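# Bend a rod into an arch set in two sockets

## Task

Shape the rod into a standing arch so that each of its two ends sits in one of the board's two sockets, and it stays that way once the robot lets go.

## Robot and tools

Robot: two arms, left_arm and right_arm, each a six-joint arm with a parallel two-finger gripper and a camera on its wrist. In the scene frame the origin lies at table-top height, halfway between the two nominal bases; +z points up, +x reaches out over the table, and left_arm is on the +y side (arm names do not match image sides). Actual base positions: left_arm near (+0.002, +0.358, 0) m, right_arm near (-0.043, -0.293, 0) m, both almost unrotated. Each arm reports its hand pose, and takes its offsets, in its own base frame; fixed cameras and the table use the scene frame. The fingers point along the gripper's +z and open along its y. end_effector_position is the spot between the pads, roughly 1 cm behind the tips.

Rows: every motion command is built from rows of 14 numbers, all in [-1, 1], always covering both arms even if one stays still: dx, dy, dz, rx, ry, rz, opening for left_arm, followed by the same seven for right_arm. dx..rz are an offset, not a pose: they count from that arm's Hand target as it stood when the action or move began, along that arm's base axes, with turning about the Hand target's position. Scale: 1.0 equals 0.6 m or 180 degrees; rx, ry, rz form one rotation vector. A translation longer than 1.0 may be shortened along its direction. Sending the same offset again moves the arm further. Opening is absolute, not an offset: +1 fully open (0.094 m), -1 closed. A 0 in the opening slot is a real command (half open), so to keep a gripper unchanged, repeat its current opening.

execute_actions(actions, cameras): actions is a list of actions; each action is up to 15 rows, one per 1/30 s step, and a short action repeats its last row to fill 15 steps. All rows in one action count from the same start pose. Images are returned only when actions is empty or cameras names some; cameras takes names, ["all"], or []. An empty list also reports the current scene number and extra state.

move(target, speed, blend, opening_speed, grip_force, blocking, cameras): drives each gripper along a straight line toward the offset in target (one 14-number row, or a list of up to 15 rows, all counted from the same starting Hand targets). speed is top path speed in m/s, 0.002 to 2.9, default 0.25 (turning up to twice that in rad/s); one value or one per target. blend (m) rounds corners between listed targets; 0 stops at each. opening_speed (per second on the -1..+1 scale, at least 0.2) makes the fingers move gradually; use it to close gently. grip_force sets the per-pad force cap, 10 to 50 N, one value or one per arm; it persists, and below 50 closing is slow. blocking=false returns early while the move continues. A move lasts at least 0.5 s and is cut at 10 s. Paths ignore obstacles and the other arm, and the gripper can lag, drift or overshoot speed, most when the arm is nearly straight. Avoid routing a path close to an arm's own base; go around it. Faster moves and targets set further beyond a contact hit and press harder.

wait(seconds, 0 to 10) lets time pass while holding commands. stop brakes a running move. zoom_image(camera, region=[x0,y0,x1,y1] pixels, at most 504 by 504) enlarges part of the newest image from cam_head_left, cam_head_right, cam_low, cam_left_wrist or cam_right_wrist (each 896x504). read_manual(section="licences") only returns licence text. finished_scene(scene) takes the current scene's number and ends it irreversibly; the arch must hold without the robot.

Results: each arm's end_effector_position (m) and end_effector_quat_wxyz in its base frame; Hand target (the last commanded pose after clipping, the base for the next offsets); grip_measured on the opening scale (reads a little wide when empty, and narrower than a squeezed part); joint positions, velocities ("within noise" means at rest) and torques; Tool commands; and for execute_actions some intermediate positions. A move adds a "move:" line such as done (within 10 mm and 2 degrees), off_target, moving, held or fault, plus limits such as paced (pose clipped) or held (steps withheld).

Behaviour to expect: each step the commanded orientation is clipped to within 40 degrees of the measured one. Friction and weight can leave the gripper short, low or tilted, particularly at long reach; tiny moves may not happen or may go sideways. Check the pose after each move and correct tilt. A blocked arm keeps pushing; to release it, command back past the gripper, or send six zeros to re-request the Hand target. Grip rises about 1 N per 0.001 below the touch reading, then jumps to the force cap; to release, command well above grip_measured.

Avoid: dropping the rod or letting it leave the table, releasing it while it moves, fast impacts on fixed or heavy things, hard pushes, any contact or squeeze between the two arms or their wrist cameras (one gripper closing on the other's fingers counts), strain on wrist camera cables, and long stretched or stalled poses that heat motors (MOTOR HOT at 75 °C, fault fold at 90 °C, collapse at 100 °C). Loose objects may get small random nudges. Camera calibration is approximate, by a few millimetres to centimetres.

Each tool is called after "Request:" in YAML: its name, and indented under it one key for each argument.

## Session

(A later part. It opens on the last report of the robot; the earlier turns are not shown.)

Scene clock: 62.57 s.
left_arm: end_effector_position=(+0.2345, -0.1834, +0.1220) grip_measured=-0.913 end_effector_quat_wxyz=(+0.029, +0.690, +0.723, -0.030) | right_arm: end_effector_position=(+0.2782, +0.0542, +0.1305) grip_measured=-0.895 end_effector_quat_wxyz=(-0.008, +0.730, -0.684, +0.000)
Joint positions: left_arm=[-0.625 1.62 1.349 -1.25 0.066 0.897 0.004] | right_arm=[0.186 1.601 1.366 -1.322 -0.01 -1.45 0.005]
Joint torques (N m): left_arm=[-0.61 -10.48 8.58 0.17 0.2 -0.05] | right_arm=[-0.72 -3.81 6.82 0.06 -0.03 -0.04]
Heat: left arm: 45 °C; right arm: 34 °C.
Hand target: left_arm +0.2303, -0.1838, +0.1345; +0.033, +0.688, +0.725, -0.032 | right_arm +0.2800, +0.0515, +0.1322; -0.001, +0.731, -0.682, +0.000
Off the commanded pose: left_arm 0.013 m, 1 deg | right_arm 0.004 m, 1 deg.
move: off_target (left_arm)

Request:
move:
  target:
    - [0.0013,-0.025,0.028,-0.1554,-0.0081,0,-1, -0.0022,0.0317,0.027,0.1829,0.0128,0,-1]
    - [0.0036,-0.07,0.06,-0.2774,-0.0144,0,-1, -0.0062,0.0883,0.057,0.3049,0.0214,0,-1]
  blend: [0.005,0]
  speed: 0.1
  cameras: ["cam_head_left","cam_low","cam_left_wrist","cam_right_wrist"]

Scene clock: 70.63 s.
left_arm: end_effector_position=(+0.2299, -0.2134, +0.1529) grip_measured=-0.915 end_effector_quat_wxyz=(+0.296, +0.610, +0.672, -0.299) | right_arm: end_effector_position=(+0.2840, +0.0880, +0.1601) grip_measured=-0.895 end_effector_quat_wxyz=(-0.298, +0.668, -0.617, -0.290)
Joint positions: left_arm=[-0.346 1.335 0.946 -0.759 0.784 0.952 0.004] | right_arm=[-0.151 1.704 1.348 -1.417 -0.841 -1.891 0.005]
Joint torques (N m): left_arm=[-0.46 -7.51 6.76 2.11 1.21 -0.04] | right_arm=[1.02 -4.29 3.66 -0.61 -1.35 -0.11]
Heat: left arm: 43 °C; right arm: 35 °C.
Hand target: left_arm +0.2325, -0.2258, +0.1703; +0.336, +0.610, +0.643, -0.320 | right_arm +0.2762, +0.1045, +0.1663; -0.315, +0.648, -0.605, -0.338
Off the commanded pose: left_arm 0.022 m, 6 deg | right_arm 0.019 m, 6 deg.
move: off_target (left_arm, right_arm)
camera_calibration:
cam_left_wrist: T_world_to_cam=[[-0.998025, -0.0590556, -0.0214122, 0.223632], [-0.0570528, 0.994794, -0.084439, 0.242319], [0.0262874, -0.0830507, -0.996199, 0.259609], [0, 0, 0, 1]] pos_world=[0.230191, -0.206291, 0.283872]
cam_right_wrist: T_world_to_cam=[[0.996566, 0.0820958, 0.0108012, -0.290721], [0.0826789, -0.993714, -0.0754797, 0.0783889], [0.00453675, 0.0761135, -0.997089, 0.28054], [0, 0, 0, 1]] pos_world=[0.281969, 0.0804102, 0.28878]
Images, in order (width x height): cam_head_left 896x504, cam_low 896x504, cam_left_wrist 896x504, cam_right_wrist 896x504.

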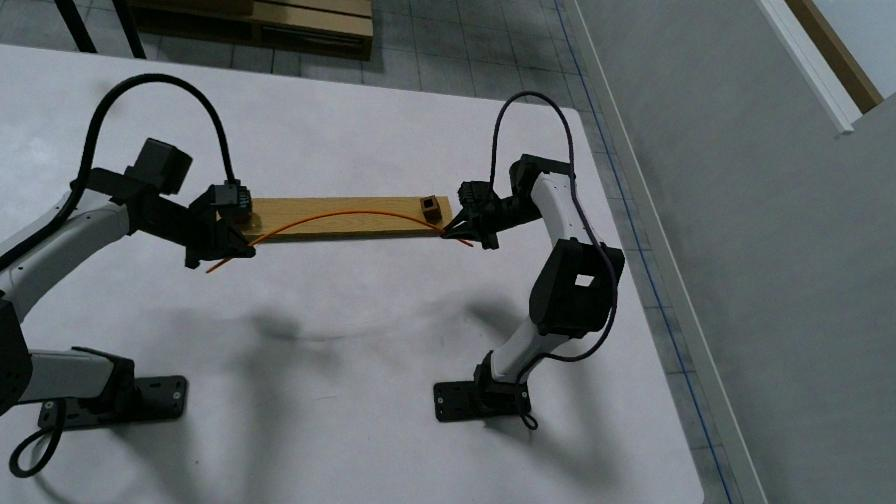

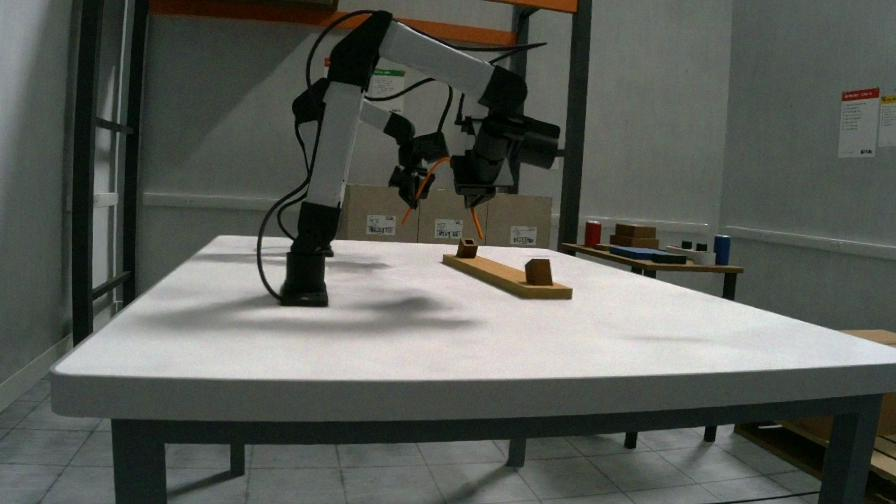

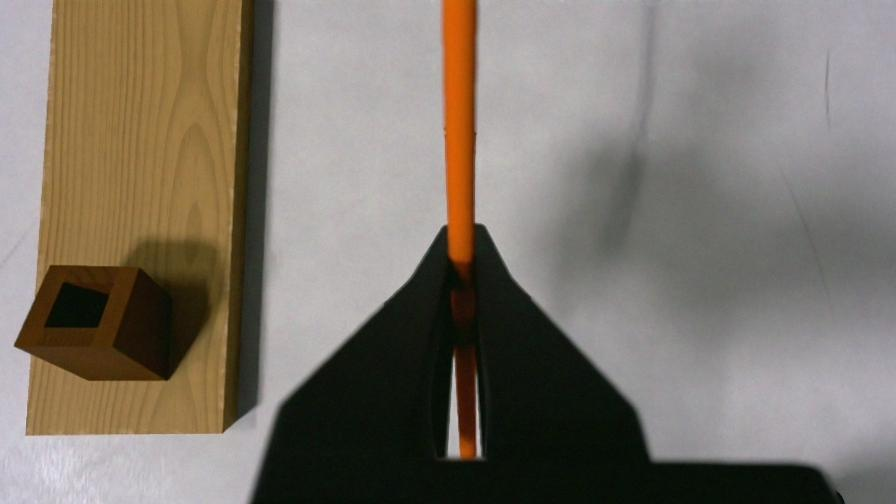

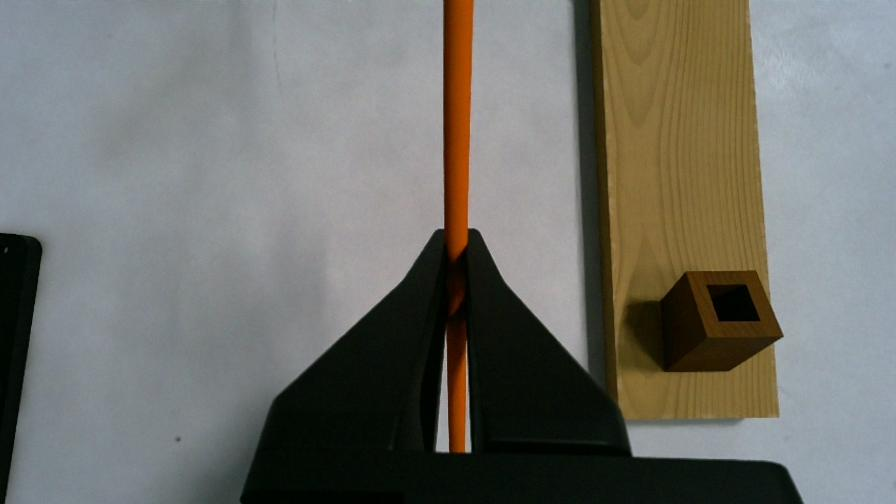

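Request:
move:
  target:
    - [0.0022,-0.042,0.045,-0.0943,-0.0049,0,-1, -0.0039,0.0558,0.035,0.0942,0.0066,0,-1]
    - [0.2325,-0.0295,0.058,-0.0943,-0.0049,0,-1, 0.24,0.0725,0.04,0.0942,0.0066,0,-1]
  blend: [0.01,0]
  speed: 0.1
  cameras: ["cam_head_left","cam_head_right","cam_low"]

Request:
zoom_image:
  camera: "cam_head_left"
  region: [190, 140, 290, 240]

Request:
zoom_image:
  camera: "cam_head_left"
  region: [370, 140, 470, 240]

Request:
zoom_image:
  camera: "cam_head_right"
  region: [220, 150, 320, 250]

Request:
zoom_image:
  camera: "cam_head_right"
  region: [390, 140, 490, 240]

Request:
zoom_image:
  camera: "cam_low"
  region: [400, 120, 600, 300]

Scene clock: 79.00 s.
left_arm: end_effector_position=(+0.3725, -0.2333, +0.1906) grip_measured=-0.915 end_effector_quat_wxyz=(+0.415, +0.542, +0.618, -0.390) | right_arm: end_effector_position=(+0.4223, +0.1253, +0.1843) grip_measured=-0.895 end_effector_quat_wxyz=(-0.404, +0.592, -0.577, -0.392)
Joint positions: left_arm=[-0.197 1.778 1.291 -0.429 1.112 0.827 0.004] | right_arm=[-0.086 2.257 2.027 -1.555 -1.186 -1.829 0.005]
Joint torques (N m): left_arm=[-1.35 -9.55 10.07 1.73 1.05 0.2] | right_arm=[3.3 -7.79 6.39 -0.42 -1.1 -0.02]
Heat: left arm: 42 °C; right arm: 35 °C.
Hand target: left_arm +0.3719, -0.2436, +0.2052; +0.427, +0.556, +0.586, -0.406 | right_arm +0.4202, +0.1480, +0.1903; -0.401, +0.591, -0.552, -0.430
Off the commanded pose: left_arm 0.018 m, 5 deg | right_arm 0.024 m, 5 deg.
joint sent to its limit (right arm) — joint 4 (wrist pitch), lower limit. The joint targets still meet the commanded pose.
move: off_target (left_arm, right_arm)
Images, in order (width x height): cam_head_left 896x504, cam_head_right 896x504, cam_low 896x504.

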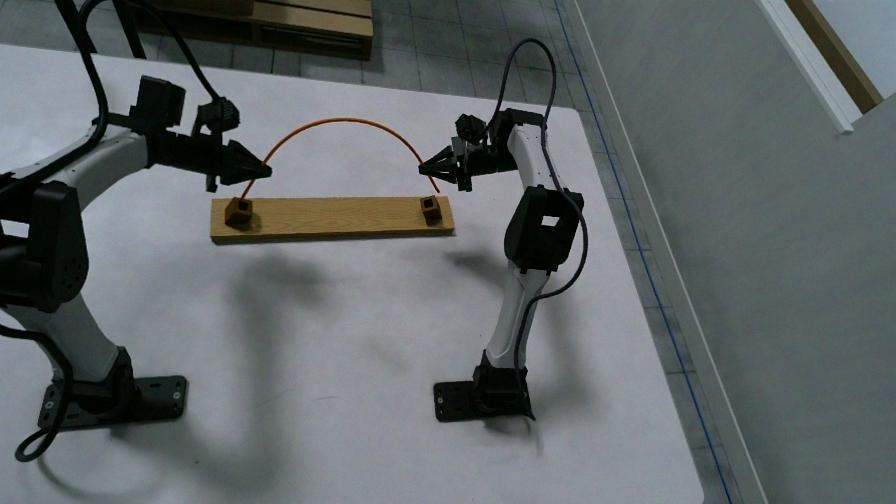

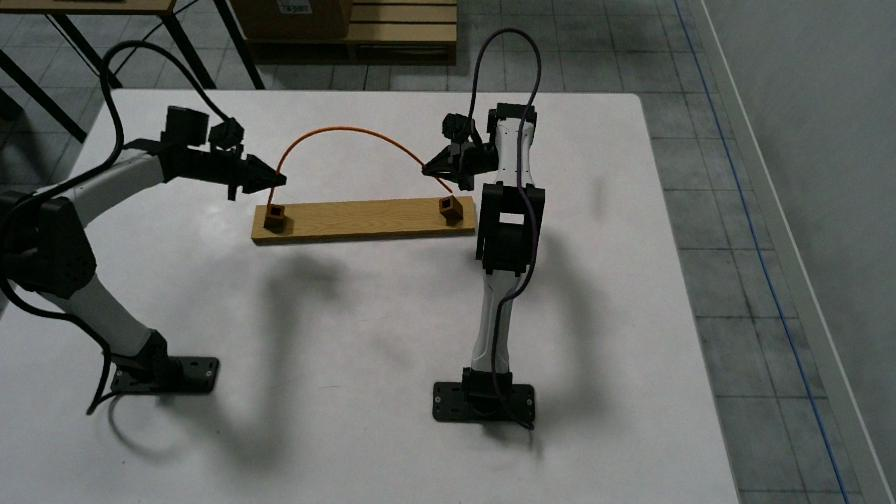

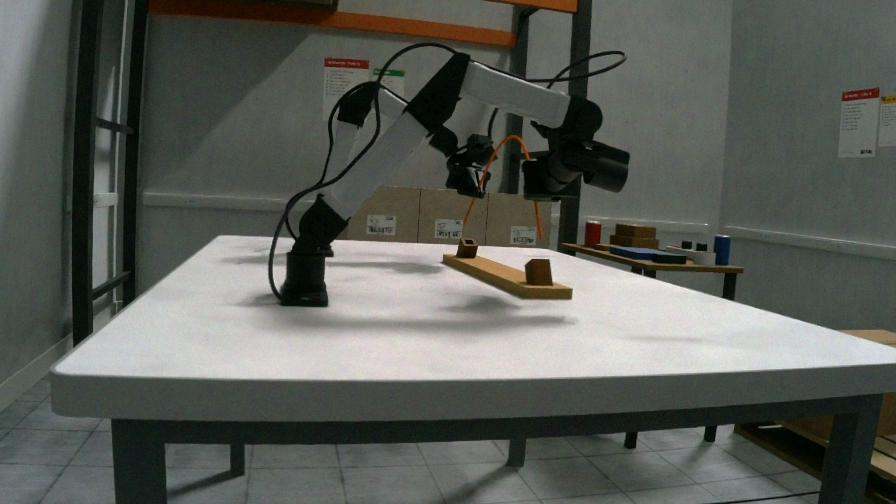

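Scaled by 5.040 from the camera's 896x504 image, which has a finer 1280x720 frame.

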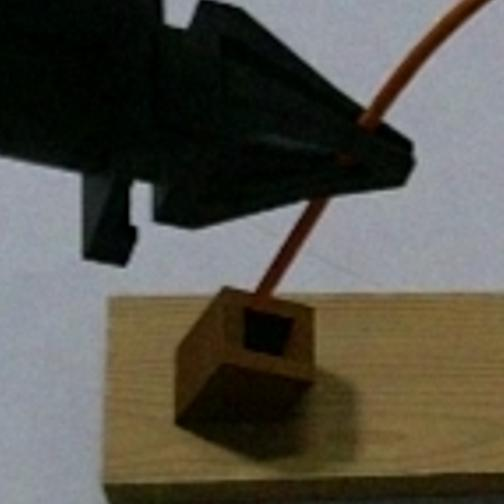

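Scaled by 5.040 from the camera's 896x504 image, which has a finer 1280x720 frame.

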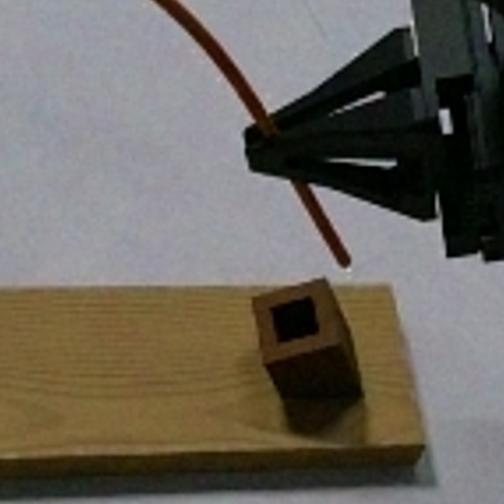

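Scaled by 5.040 from the camera's 896x504 image, which has a finer 1280x720 frame.

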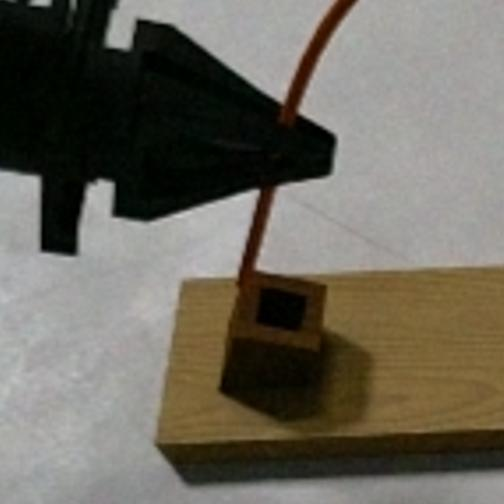

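Scaled by 5.040 from the camera's 896x504 image, which has a finer 1280x720 frame.

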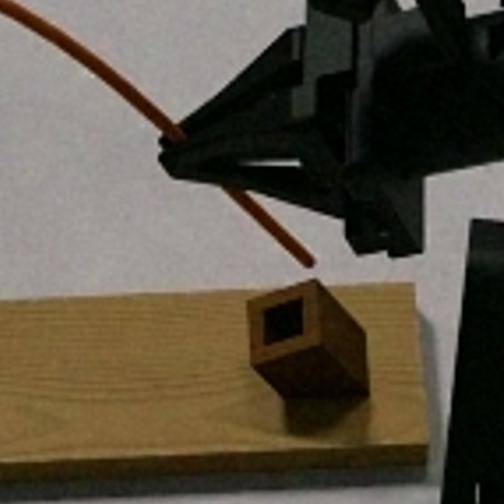

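Scaled by 2.520 from the camera's 896x504 image, which has a finer 1280x720 frame.

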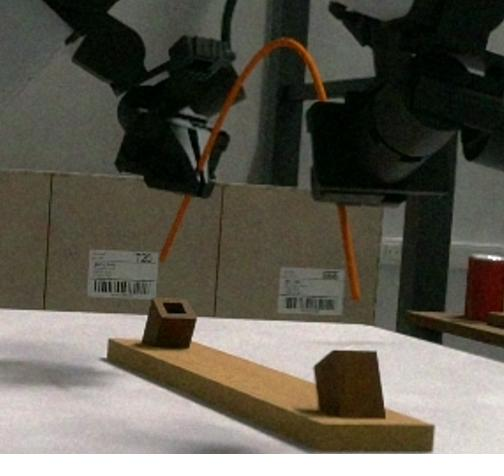

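Request:
move:
  target: [0.0317,-0.0025,-0.06,0,0,0,-1, 0.007,0.0283,-0.056,0,0,0,-1]
  speed: 0.06
  cameras: ["cam_head_left","cam_head_right","cam_low"]

Request:
zoom_image:
  camera: "cam_head_left"
  region: [190, 140, 290, 240]

Request:
zoom_image:
  camera: "cam_head_left"
  region: [370, 140, 470, 240]

Request:
zoom_image:
  camera: "cam_head_right"
  region: [220, 150, 320, 250]

Request:
zoom_image:
  camera: "cam_head_right"
  region: [390, 140, 490, 240]

Request:
zoom_image:
  camera: "cam_low"
  region: [400, 120, 600, 300]

Scene clock: 90.60 s.
left_arm: end_effector_position=(+0.3874, -0.2319, +0.1518) grip_measured=-0.915 end_effector_quat_wxyz=(+0.402, +0.538, +0.625, -0.398) | right_arm: end_effector_position=(+0.4286, +0.1381, +0.1580) grip_measured=-0.895 end_effector_quat_wxyz=(-0.395, +0.594, -0.574, -0.402)
Joint positions: left_arm=[-0.185 1.89 1.291 -0.373 1.12 0.853 0.004] | right_arm=[-0.055 2.303 2 -1.47 -1.19 -1.797 0.005]
Joint torques (N m): left_arm=[-1.83 -10.85 9.76 2.01 1.03 0.18] | right_arm=[3.9 -8.27 3.84 -0.02 -1.13 -0.03]
Heat: left arm: 41 °C; right arm: 35 °C.
Hand target: left_arm +0.3910, -0.2451, +0.1691; +0.427, +0.556, +0.586, -0.406 | right_arm +0.4244, +0.1650, +0.1568; -0.401, +0.591, -0.552, -0.430
Off the commanded pose: left_arm 0.022 m, 6 deg | right_arm 0.027 m, 4 deg.
move: off_target (left_arm, right_arm)
Images, in order (width x height): cam_head_left 896x504, cam_head_right 896x504, cam_low 896x504.

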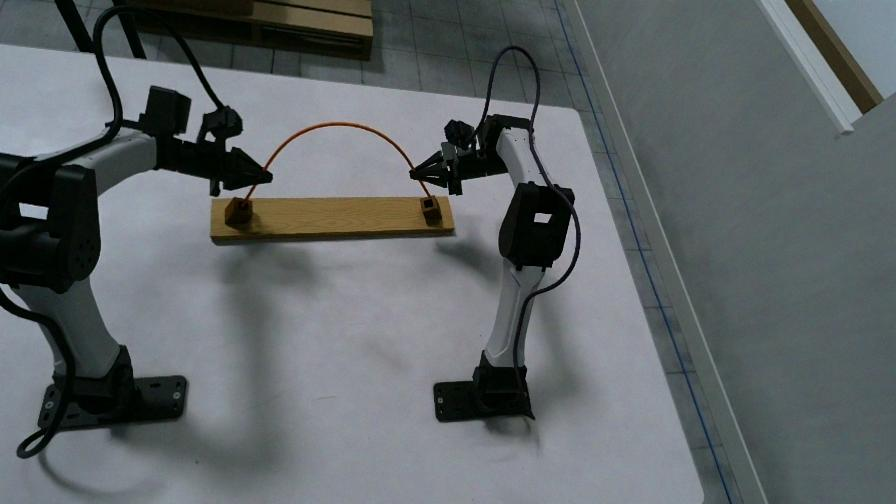

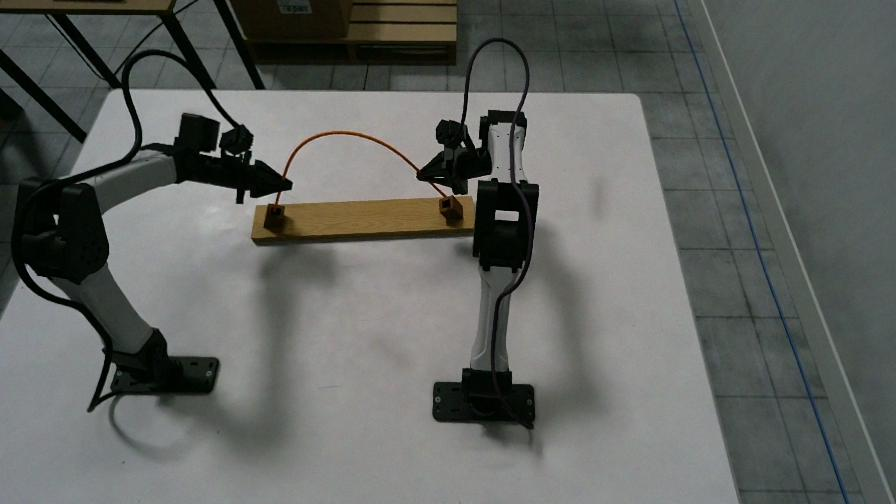

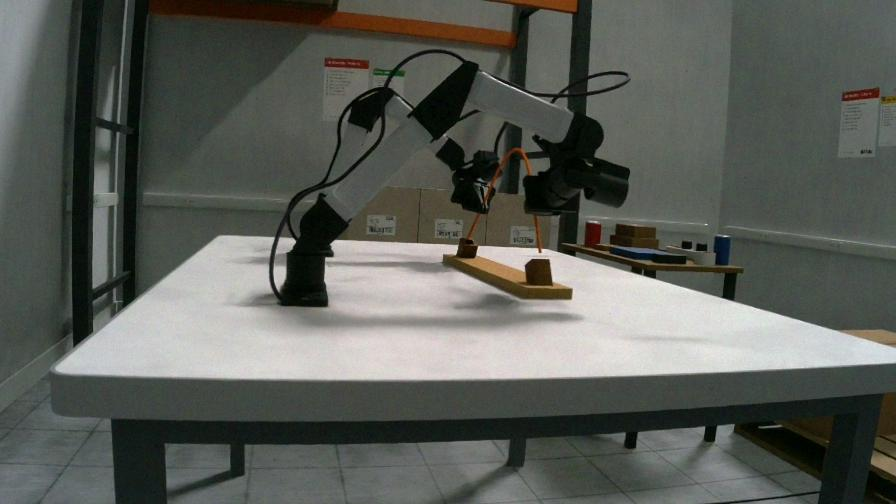

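Scaled by 5.040 from the camera's 896x504 image, which has a finer 1280x720 frame.

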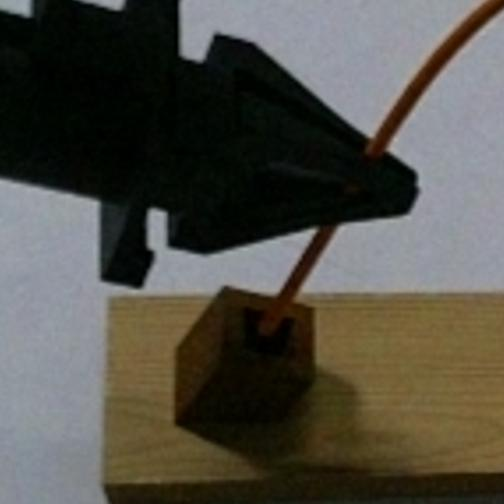

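Scaled by 5.040 from the camera's 896x504 image, which has a finer 1280x720 frame.

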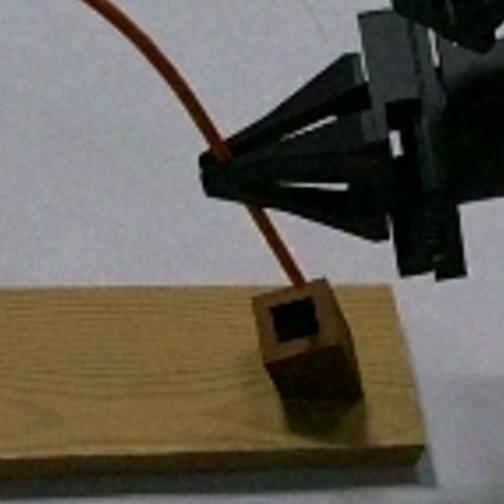

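Scaled by 5.040 from the camera's 896x504 image, which has a finer 1280x720 frame.

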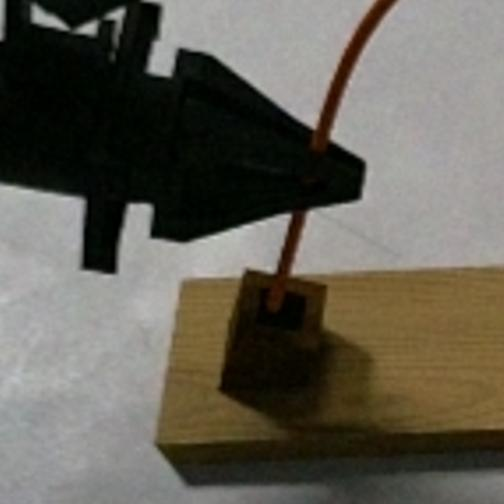

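Scaled by 5.040 from the camera's 896x504 image, which has a finer 1280x720 frame.

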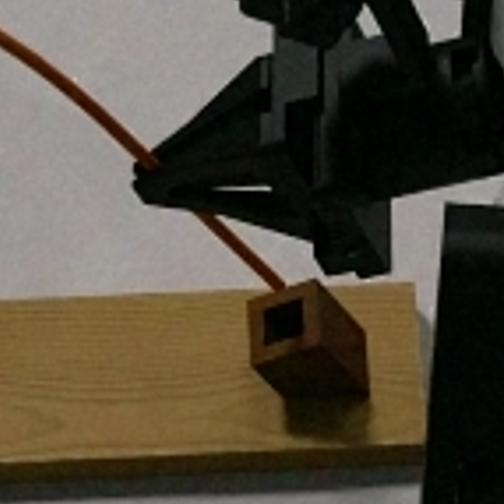

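Scaled by 2.520 from the camera's 896x504 image, which has a finer 1280x720 frame.

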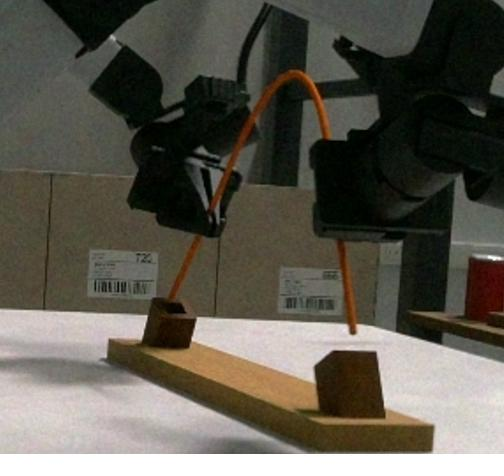

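Request:
move:
  target: [-0.0007,0.0117,-0.026,0,0,0,-1, -0.007,0.01,-0.022,0,0,0,-1]
  speed: 0.05
  cameras: ["cam_head_left","cam_head_right","cam_low"]

Request:
zoom_image:
  camera: "cam_head_left"
  region: [220, 180, 260, 220]

Request:
zoom_image:
  camera: "cam_head_left"
  region: [405, 180, 455, 230]

Request:
zoom_image:
  camera: "cam_head_right"
  region: [420, 180, 470, 230]

Request:
zoom_image:
  camera: "cam_low"
  region: [400, 120, 600, 300]

Scene clock: 97.37 s.
left_arm: end_effector_position=(+0.3941, -0.2257, +0.1460) grip_measured=-0.915 end_effector_quat_wxyz=(+0.413, +0.542, +0.619, -0.389) | right_arm: end_effector_position=(+0.4260, +0.1448, +0.1367) grip_measured=-0.895 end_effector_quat_wxyz=(-0.391, +0.588, -0.577, -0.410)
Joint positions: left_arm=[-0.167 1.91 1.291 -0.353 1.126 0.887 0.004] | right_arm=[-0.041 2.303 1.911 -1.37 -1.197 -1.761 0.005]
Joint torques (N m): left_arm=[-1.88 -10.78 7.3 1.98 1.08 0.21] | right_arm=[3.86 -9.96 3.84 0.02 -1.09 -0.03]
Heat: left arm: 41 °C; right arm: 36 °C.
Hand target: left_arm +0.3906, -0.2381, +0.1535; +0.427, +0.556, +0.586, -0.406 | right_arm +0.4202, +0.1710, +0.1436; -0.401, +0.591, -0.552, -0.430
Off the commanded pose: left_arm 0.015 m, 5 deg | right_arm 0.028 m, 4 deg.
move: off_target (left_arm, right_arm)
Images, in order (width x height): cam_head_left 896x504, cam_head_right 896x504, cam_low 896x504.

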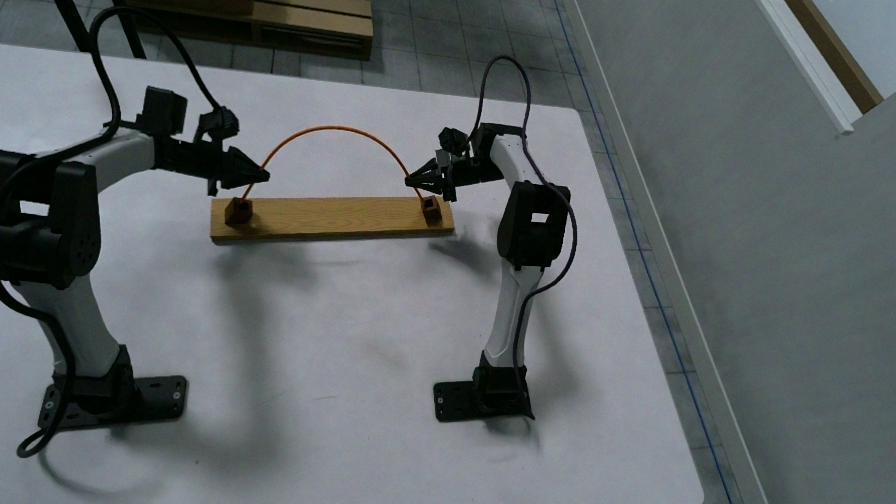

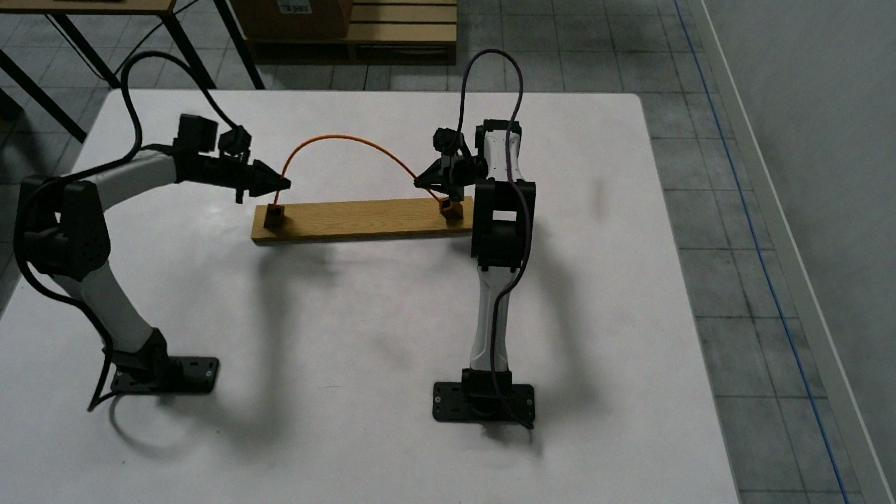

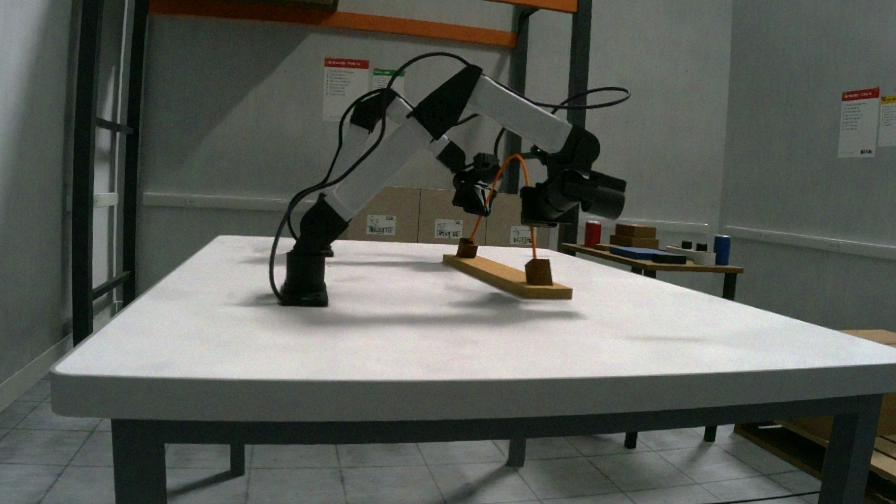

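Scaled by 12.600 from the camera's 896x504 image, which has a finer 1280x720 frame.

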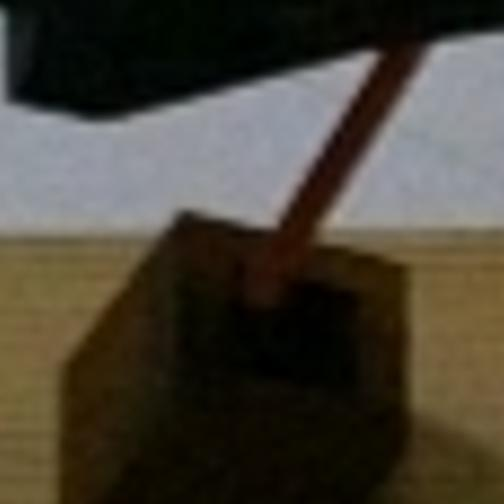

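Scaled by 10.080 from the camera's 896x504 image, which has a finer 1280x720 frame.

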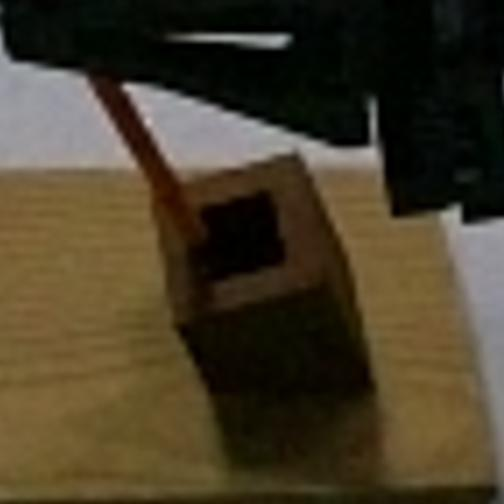

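Scaled by 10.080 from the camera's 896x504 image, which has a finer 1280x720 frame.

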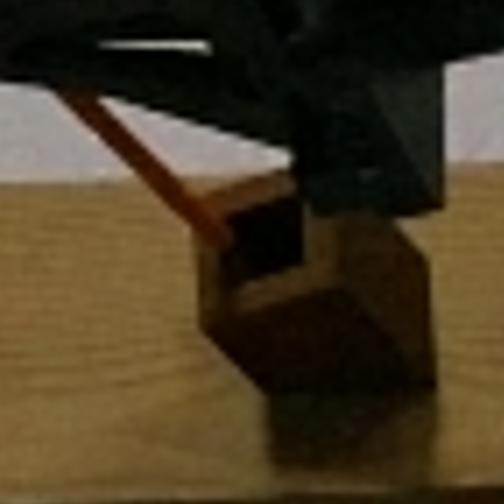

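Scaled by 2.520 from the camera's 896x504 image, which has a finer 1280x720 frame.

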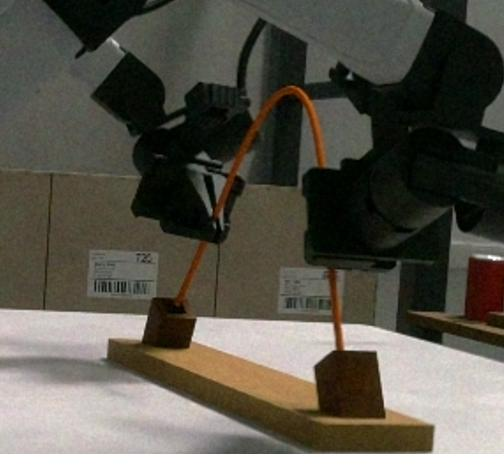

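Request:
zoom_image:
  camera: "cam_head_right"
  region: [250, 180, 300, 230]

Scaled by 10.080 from the camera's 896x504 image, which has a finer 1280x720 frame.

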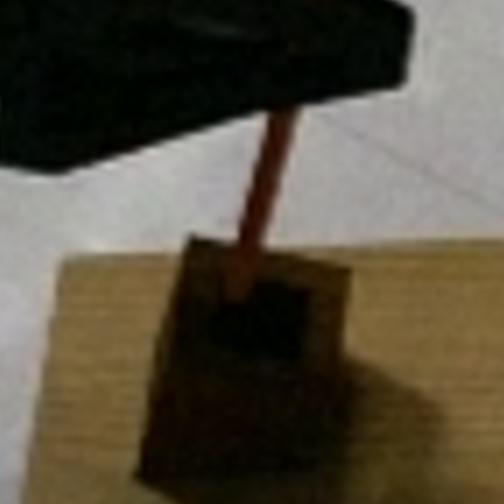

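Request:
move:
  target: [-0.006,-0.011,0.002,0,0,0,-1, 0.0,-0.014,0.004,0,0,0,-1]
  speed: 0.05
  cameras: ["cam_head_left","cam_head_right","cam_low"]

Request:
zoom_image:
  camera: "cam_head_left"
  region: [220, 180, 260, 220]

Request:
zoom_image:
  camera: "cam_head_right"
  region: [250, 180, 300, 230]

Request:
zoom_image:
  camera: "cam_head_left"
  region: [405, 180, 455, 230]

Request:
zoom_image:
  camera: "cam_head_right"
  region: [420, 180, 470, 230]

Scene clock: 105.03 s.
left_arm: end_effector_position=(+0.3961, -0.2261, +0.1463) grip_measured=-0.915 end_effector_quat_wxyz=(+0.419, +0.544, +0.616, -0.386) | right_arm: end_effector_position=(+0.4238, +0.1449, +0.1371) grip_measured=-0.895 end_effector_quat_wxyz=(-0.391, +0.591, -0.574, -0.411)
Joint positions: left_arm=[-0.167 1.91 1.284 -0.324 1.126 0.881 0.004] | right_arm=[-0.041 2.303 1.911 -1.386 -1.197 -1.783 0.005]
Joint torques (N m): left_arm=[-3.54 -12.1 6.37 2.07 0.97 -0.03] | right_arm=[2.39 -9.35 5.5 -0.35 -1.06 -0.2]
Heat: left arm: 43 °C; right arm: 37 °C.
Hand target: left_arm +0.3869, -0.2447, +0.1547; +0.427, +0.556, +0.586, -0.406 | right_arm +0.4202, +0.1626, +0.1460; -0.401, +0.591, -0.552, -0.430
Off the commanded pose: left_arm 0.022 m, 4 deg | right_arm 0.020 m, 4 deg.
move: off_target (left_arm, right_arm)
Images, in order (width x height): cam_head_left 896x504, cam_head_right 896x504, cam_low 896x504.

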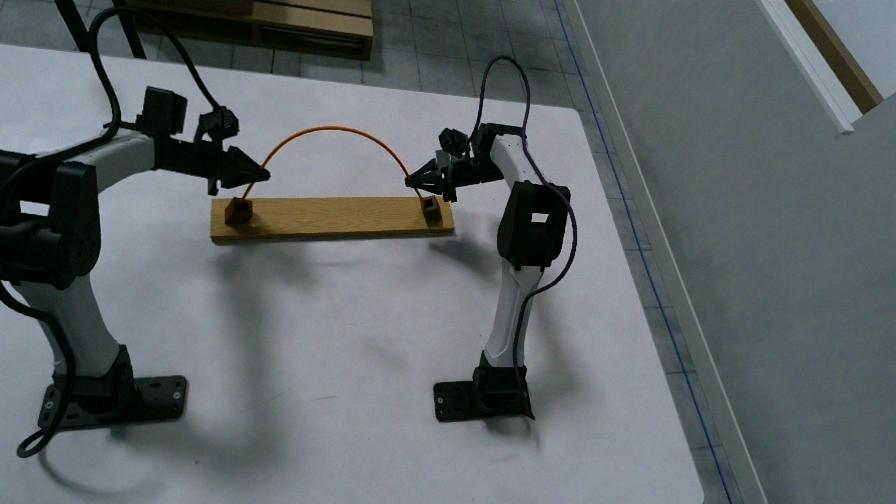

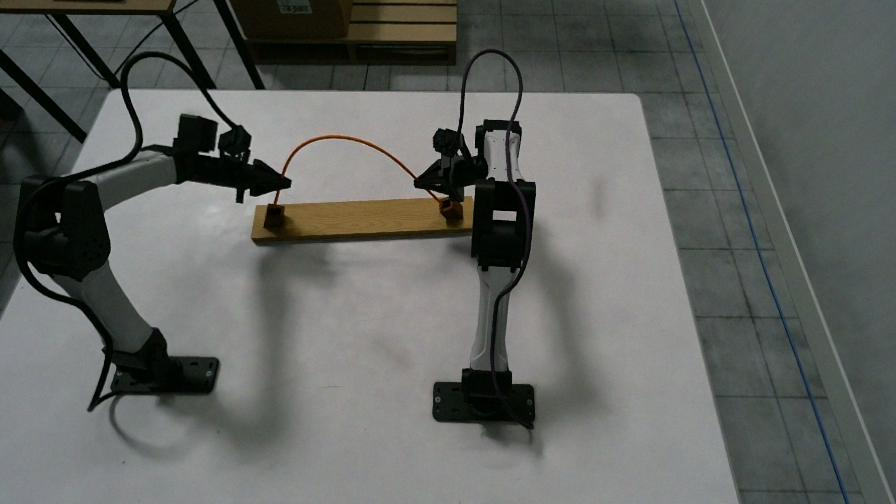

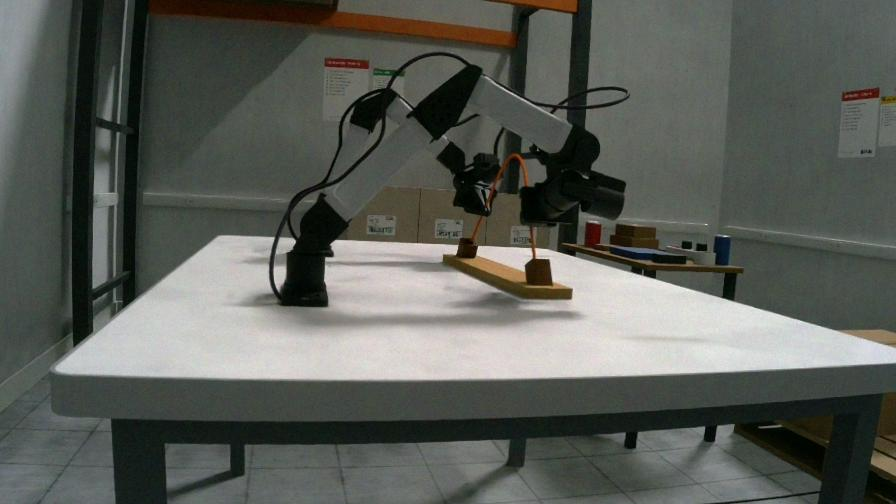

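Scaled by 12.600 from the camera's 896x504 image, which has a finer 1280x720 frame.

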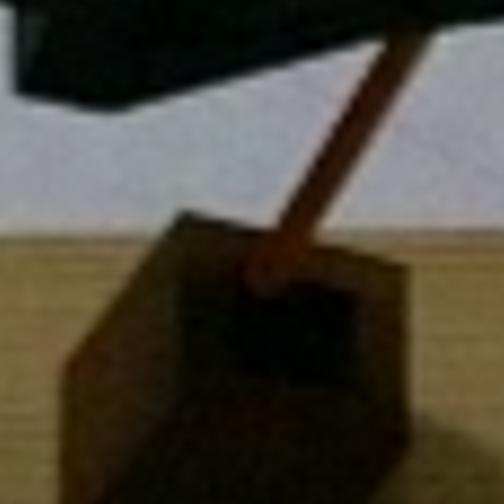

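Scaled by 10.080 from the camera's 896x504 image, which has a finer 1280x720 frame.

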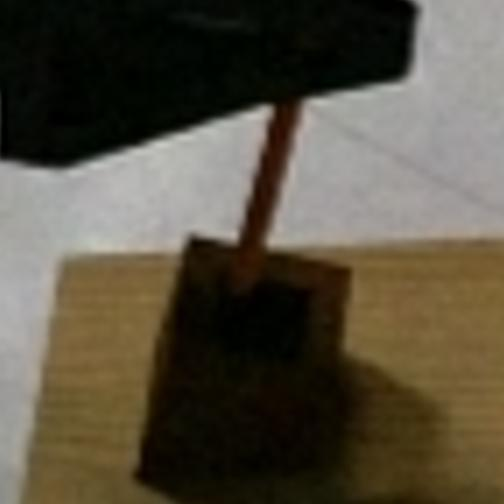

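Scaled by 10.080 from the camera's 896x504 image, which has a finer 1280x720 frame.

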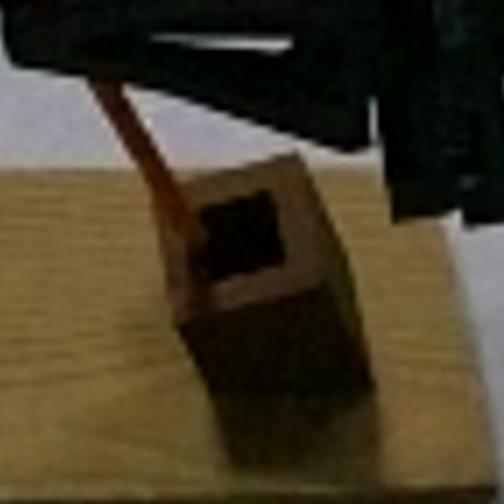

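Scaled by 10.080 from the camera's 896x504 image, which has a finer 1280x720 frame.

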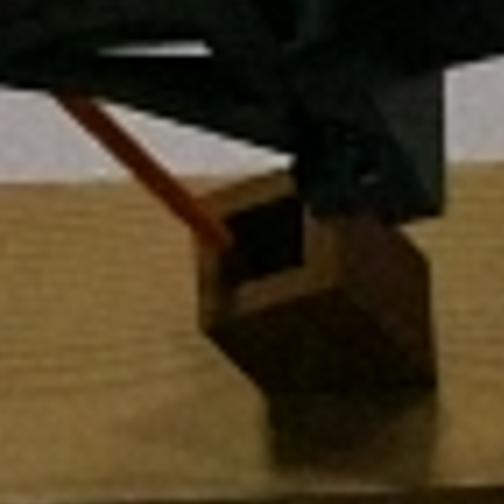

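Request:
move:
  target: [-0.012,-0.011,0.004,0,0,0,-1, 0.0,-0.01,0.004,0,0,0,-1]
  speed: 0.05
  cameras: ["cam_head_left","cam_head_right","cam_low"]

Request:
zoom_image:
  camera: "cam_head_left"
  region: [220, 180, 260, 220]

Request:
zoom_image:
  camera: "cam_head_right"
  region: [250, 180, 300, 230]

Request:
zoom_image:
  camera: "cam_head_left"
  region: [405, 180, 455, 230]

Request:
zoom_image:
  camera: "cam_head_right"
  region: [420, 180, 470, 230]

Scene clock: 110.47 s.
left_arm: end_effector_position=(+0.3903, -0.2325, +0.1388) grip_measured=-0.915 end_effector_quat_wxyz=(+0.413, +0.539, +0.619, -0.395) | right_arm: end_effector_position=(+0.4214, +0.1387, +0.1411) grip_measured=-0.895 end_effector_quat_wxyz=(-0.392, +0.590, -0.574, -0.412)
Joint positions: left_arm=[-0.184 1.91 1.246 -0.271 1.126 0.84 0.004] | right_arm=[-0.056 2.303 1.923 -1.435 -1.197 -1.821 0.005]
Joint torques (N m): left_arm=[-3.86 -14.89 6.31 2.02 0.85 -0.05] | right_arm=[2.52 -8.57 6.37 -0.36 -1.02 -0.15]
Heat: left arm: 44 °C; right arm: 38 °C.
Hand target: left_arm +0.3798, -0.2513, +0.1572; +0.427, +0.556, +0.586, -0.406 | right_arm +0.4202, +0.1566, +0.1484; -0.401, +0.591, -0.552, -0.430
Off the commanded pose: left_arm 0.028 m, 5 deg | right_arm 0.019 m, 3 deg.
move: off_target (left_arm, right_arm)
Images, in order (width x height): cam_head_left 896x504, cam_head_right 896x504, cam_low 896x504.

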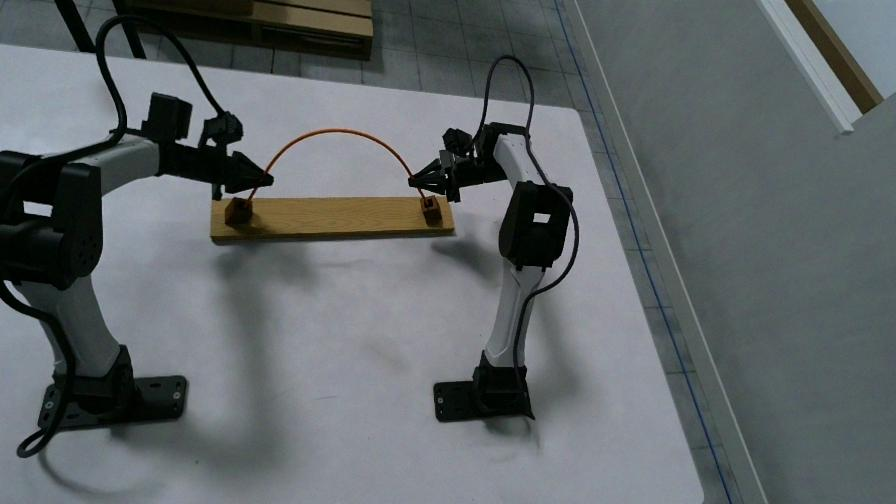

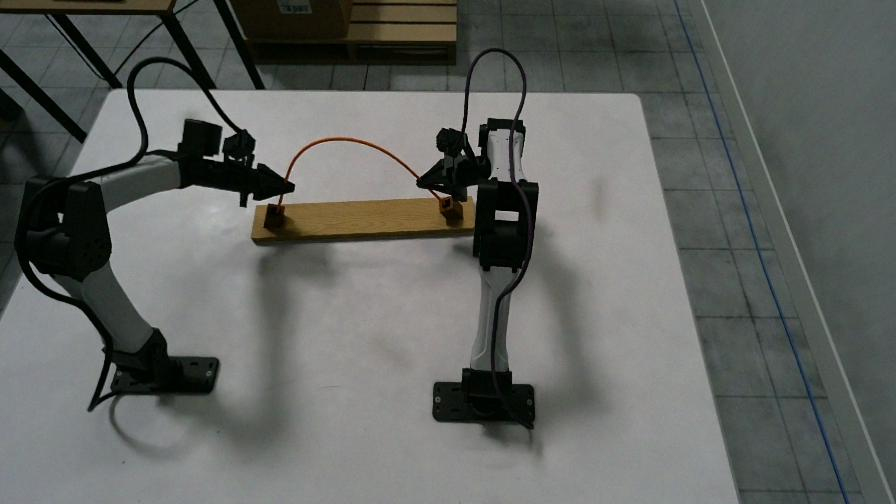

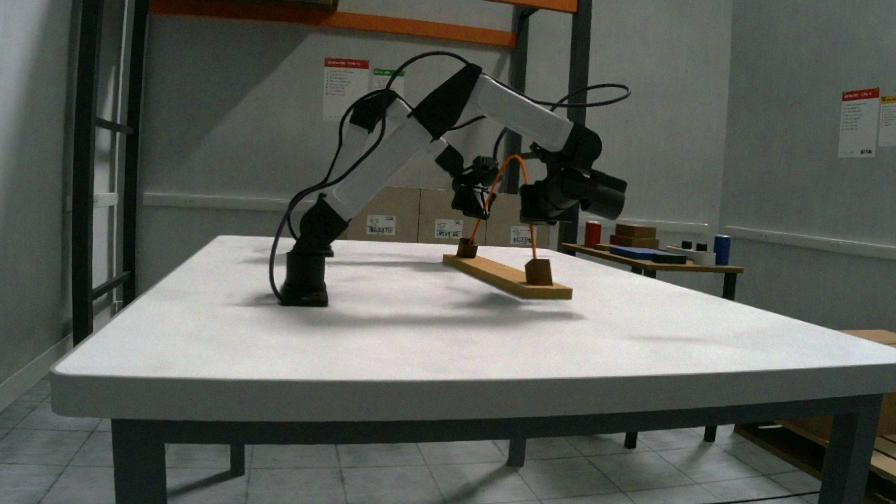

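Scaled by 12.600 from the camera's 896x504 image, which has a finer 1280x720 frame.

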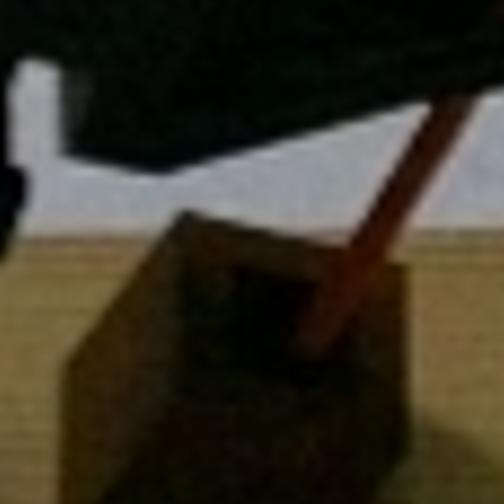

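Scaled by 10.080 from the camera's 896x504 image, which has a finer 1280x720 frame.

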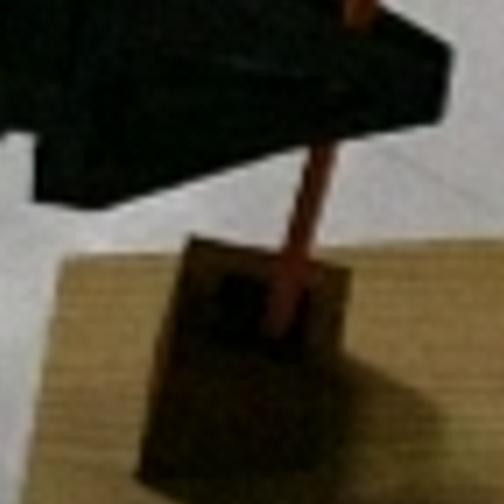

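Scaled by 10.080 from the camera's 896x504 image, which has a finer 1280x720 frame.

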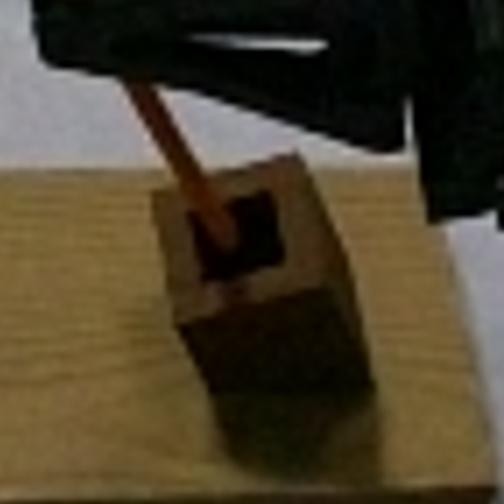

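Scaled by 10.080 from the camera's 896x504 image, which has a finer 1280x720 frame.

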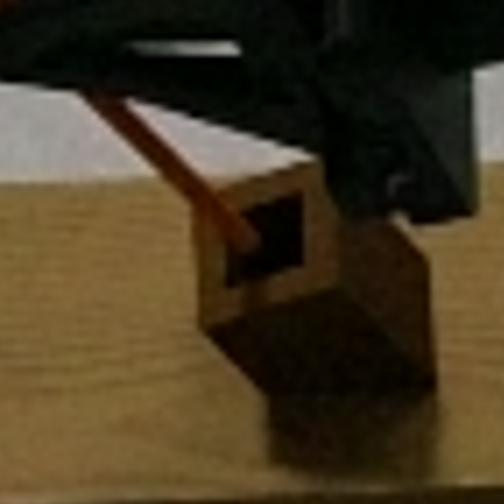

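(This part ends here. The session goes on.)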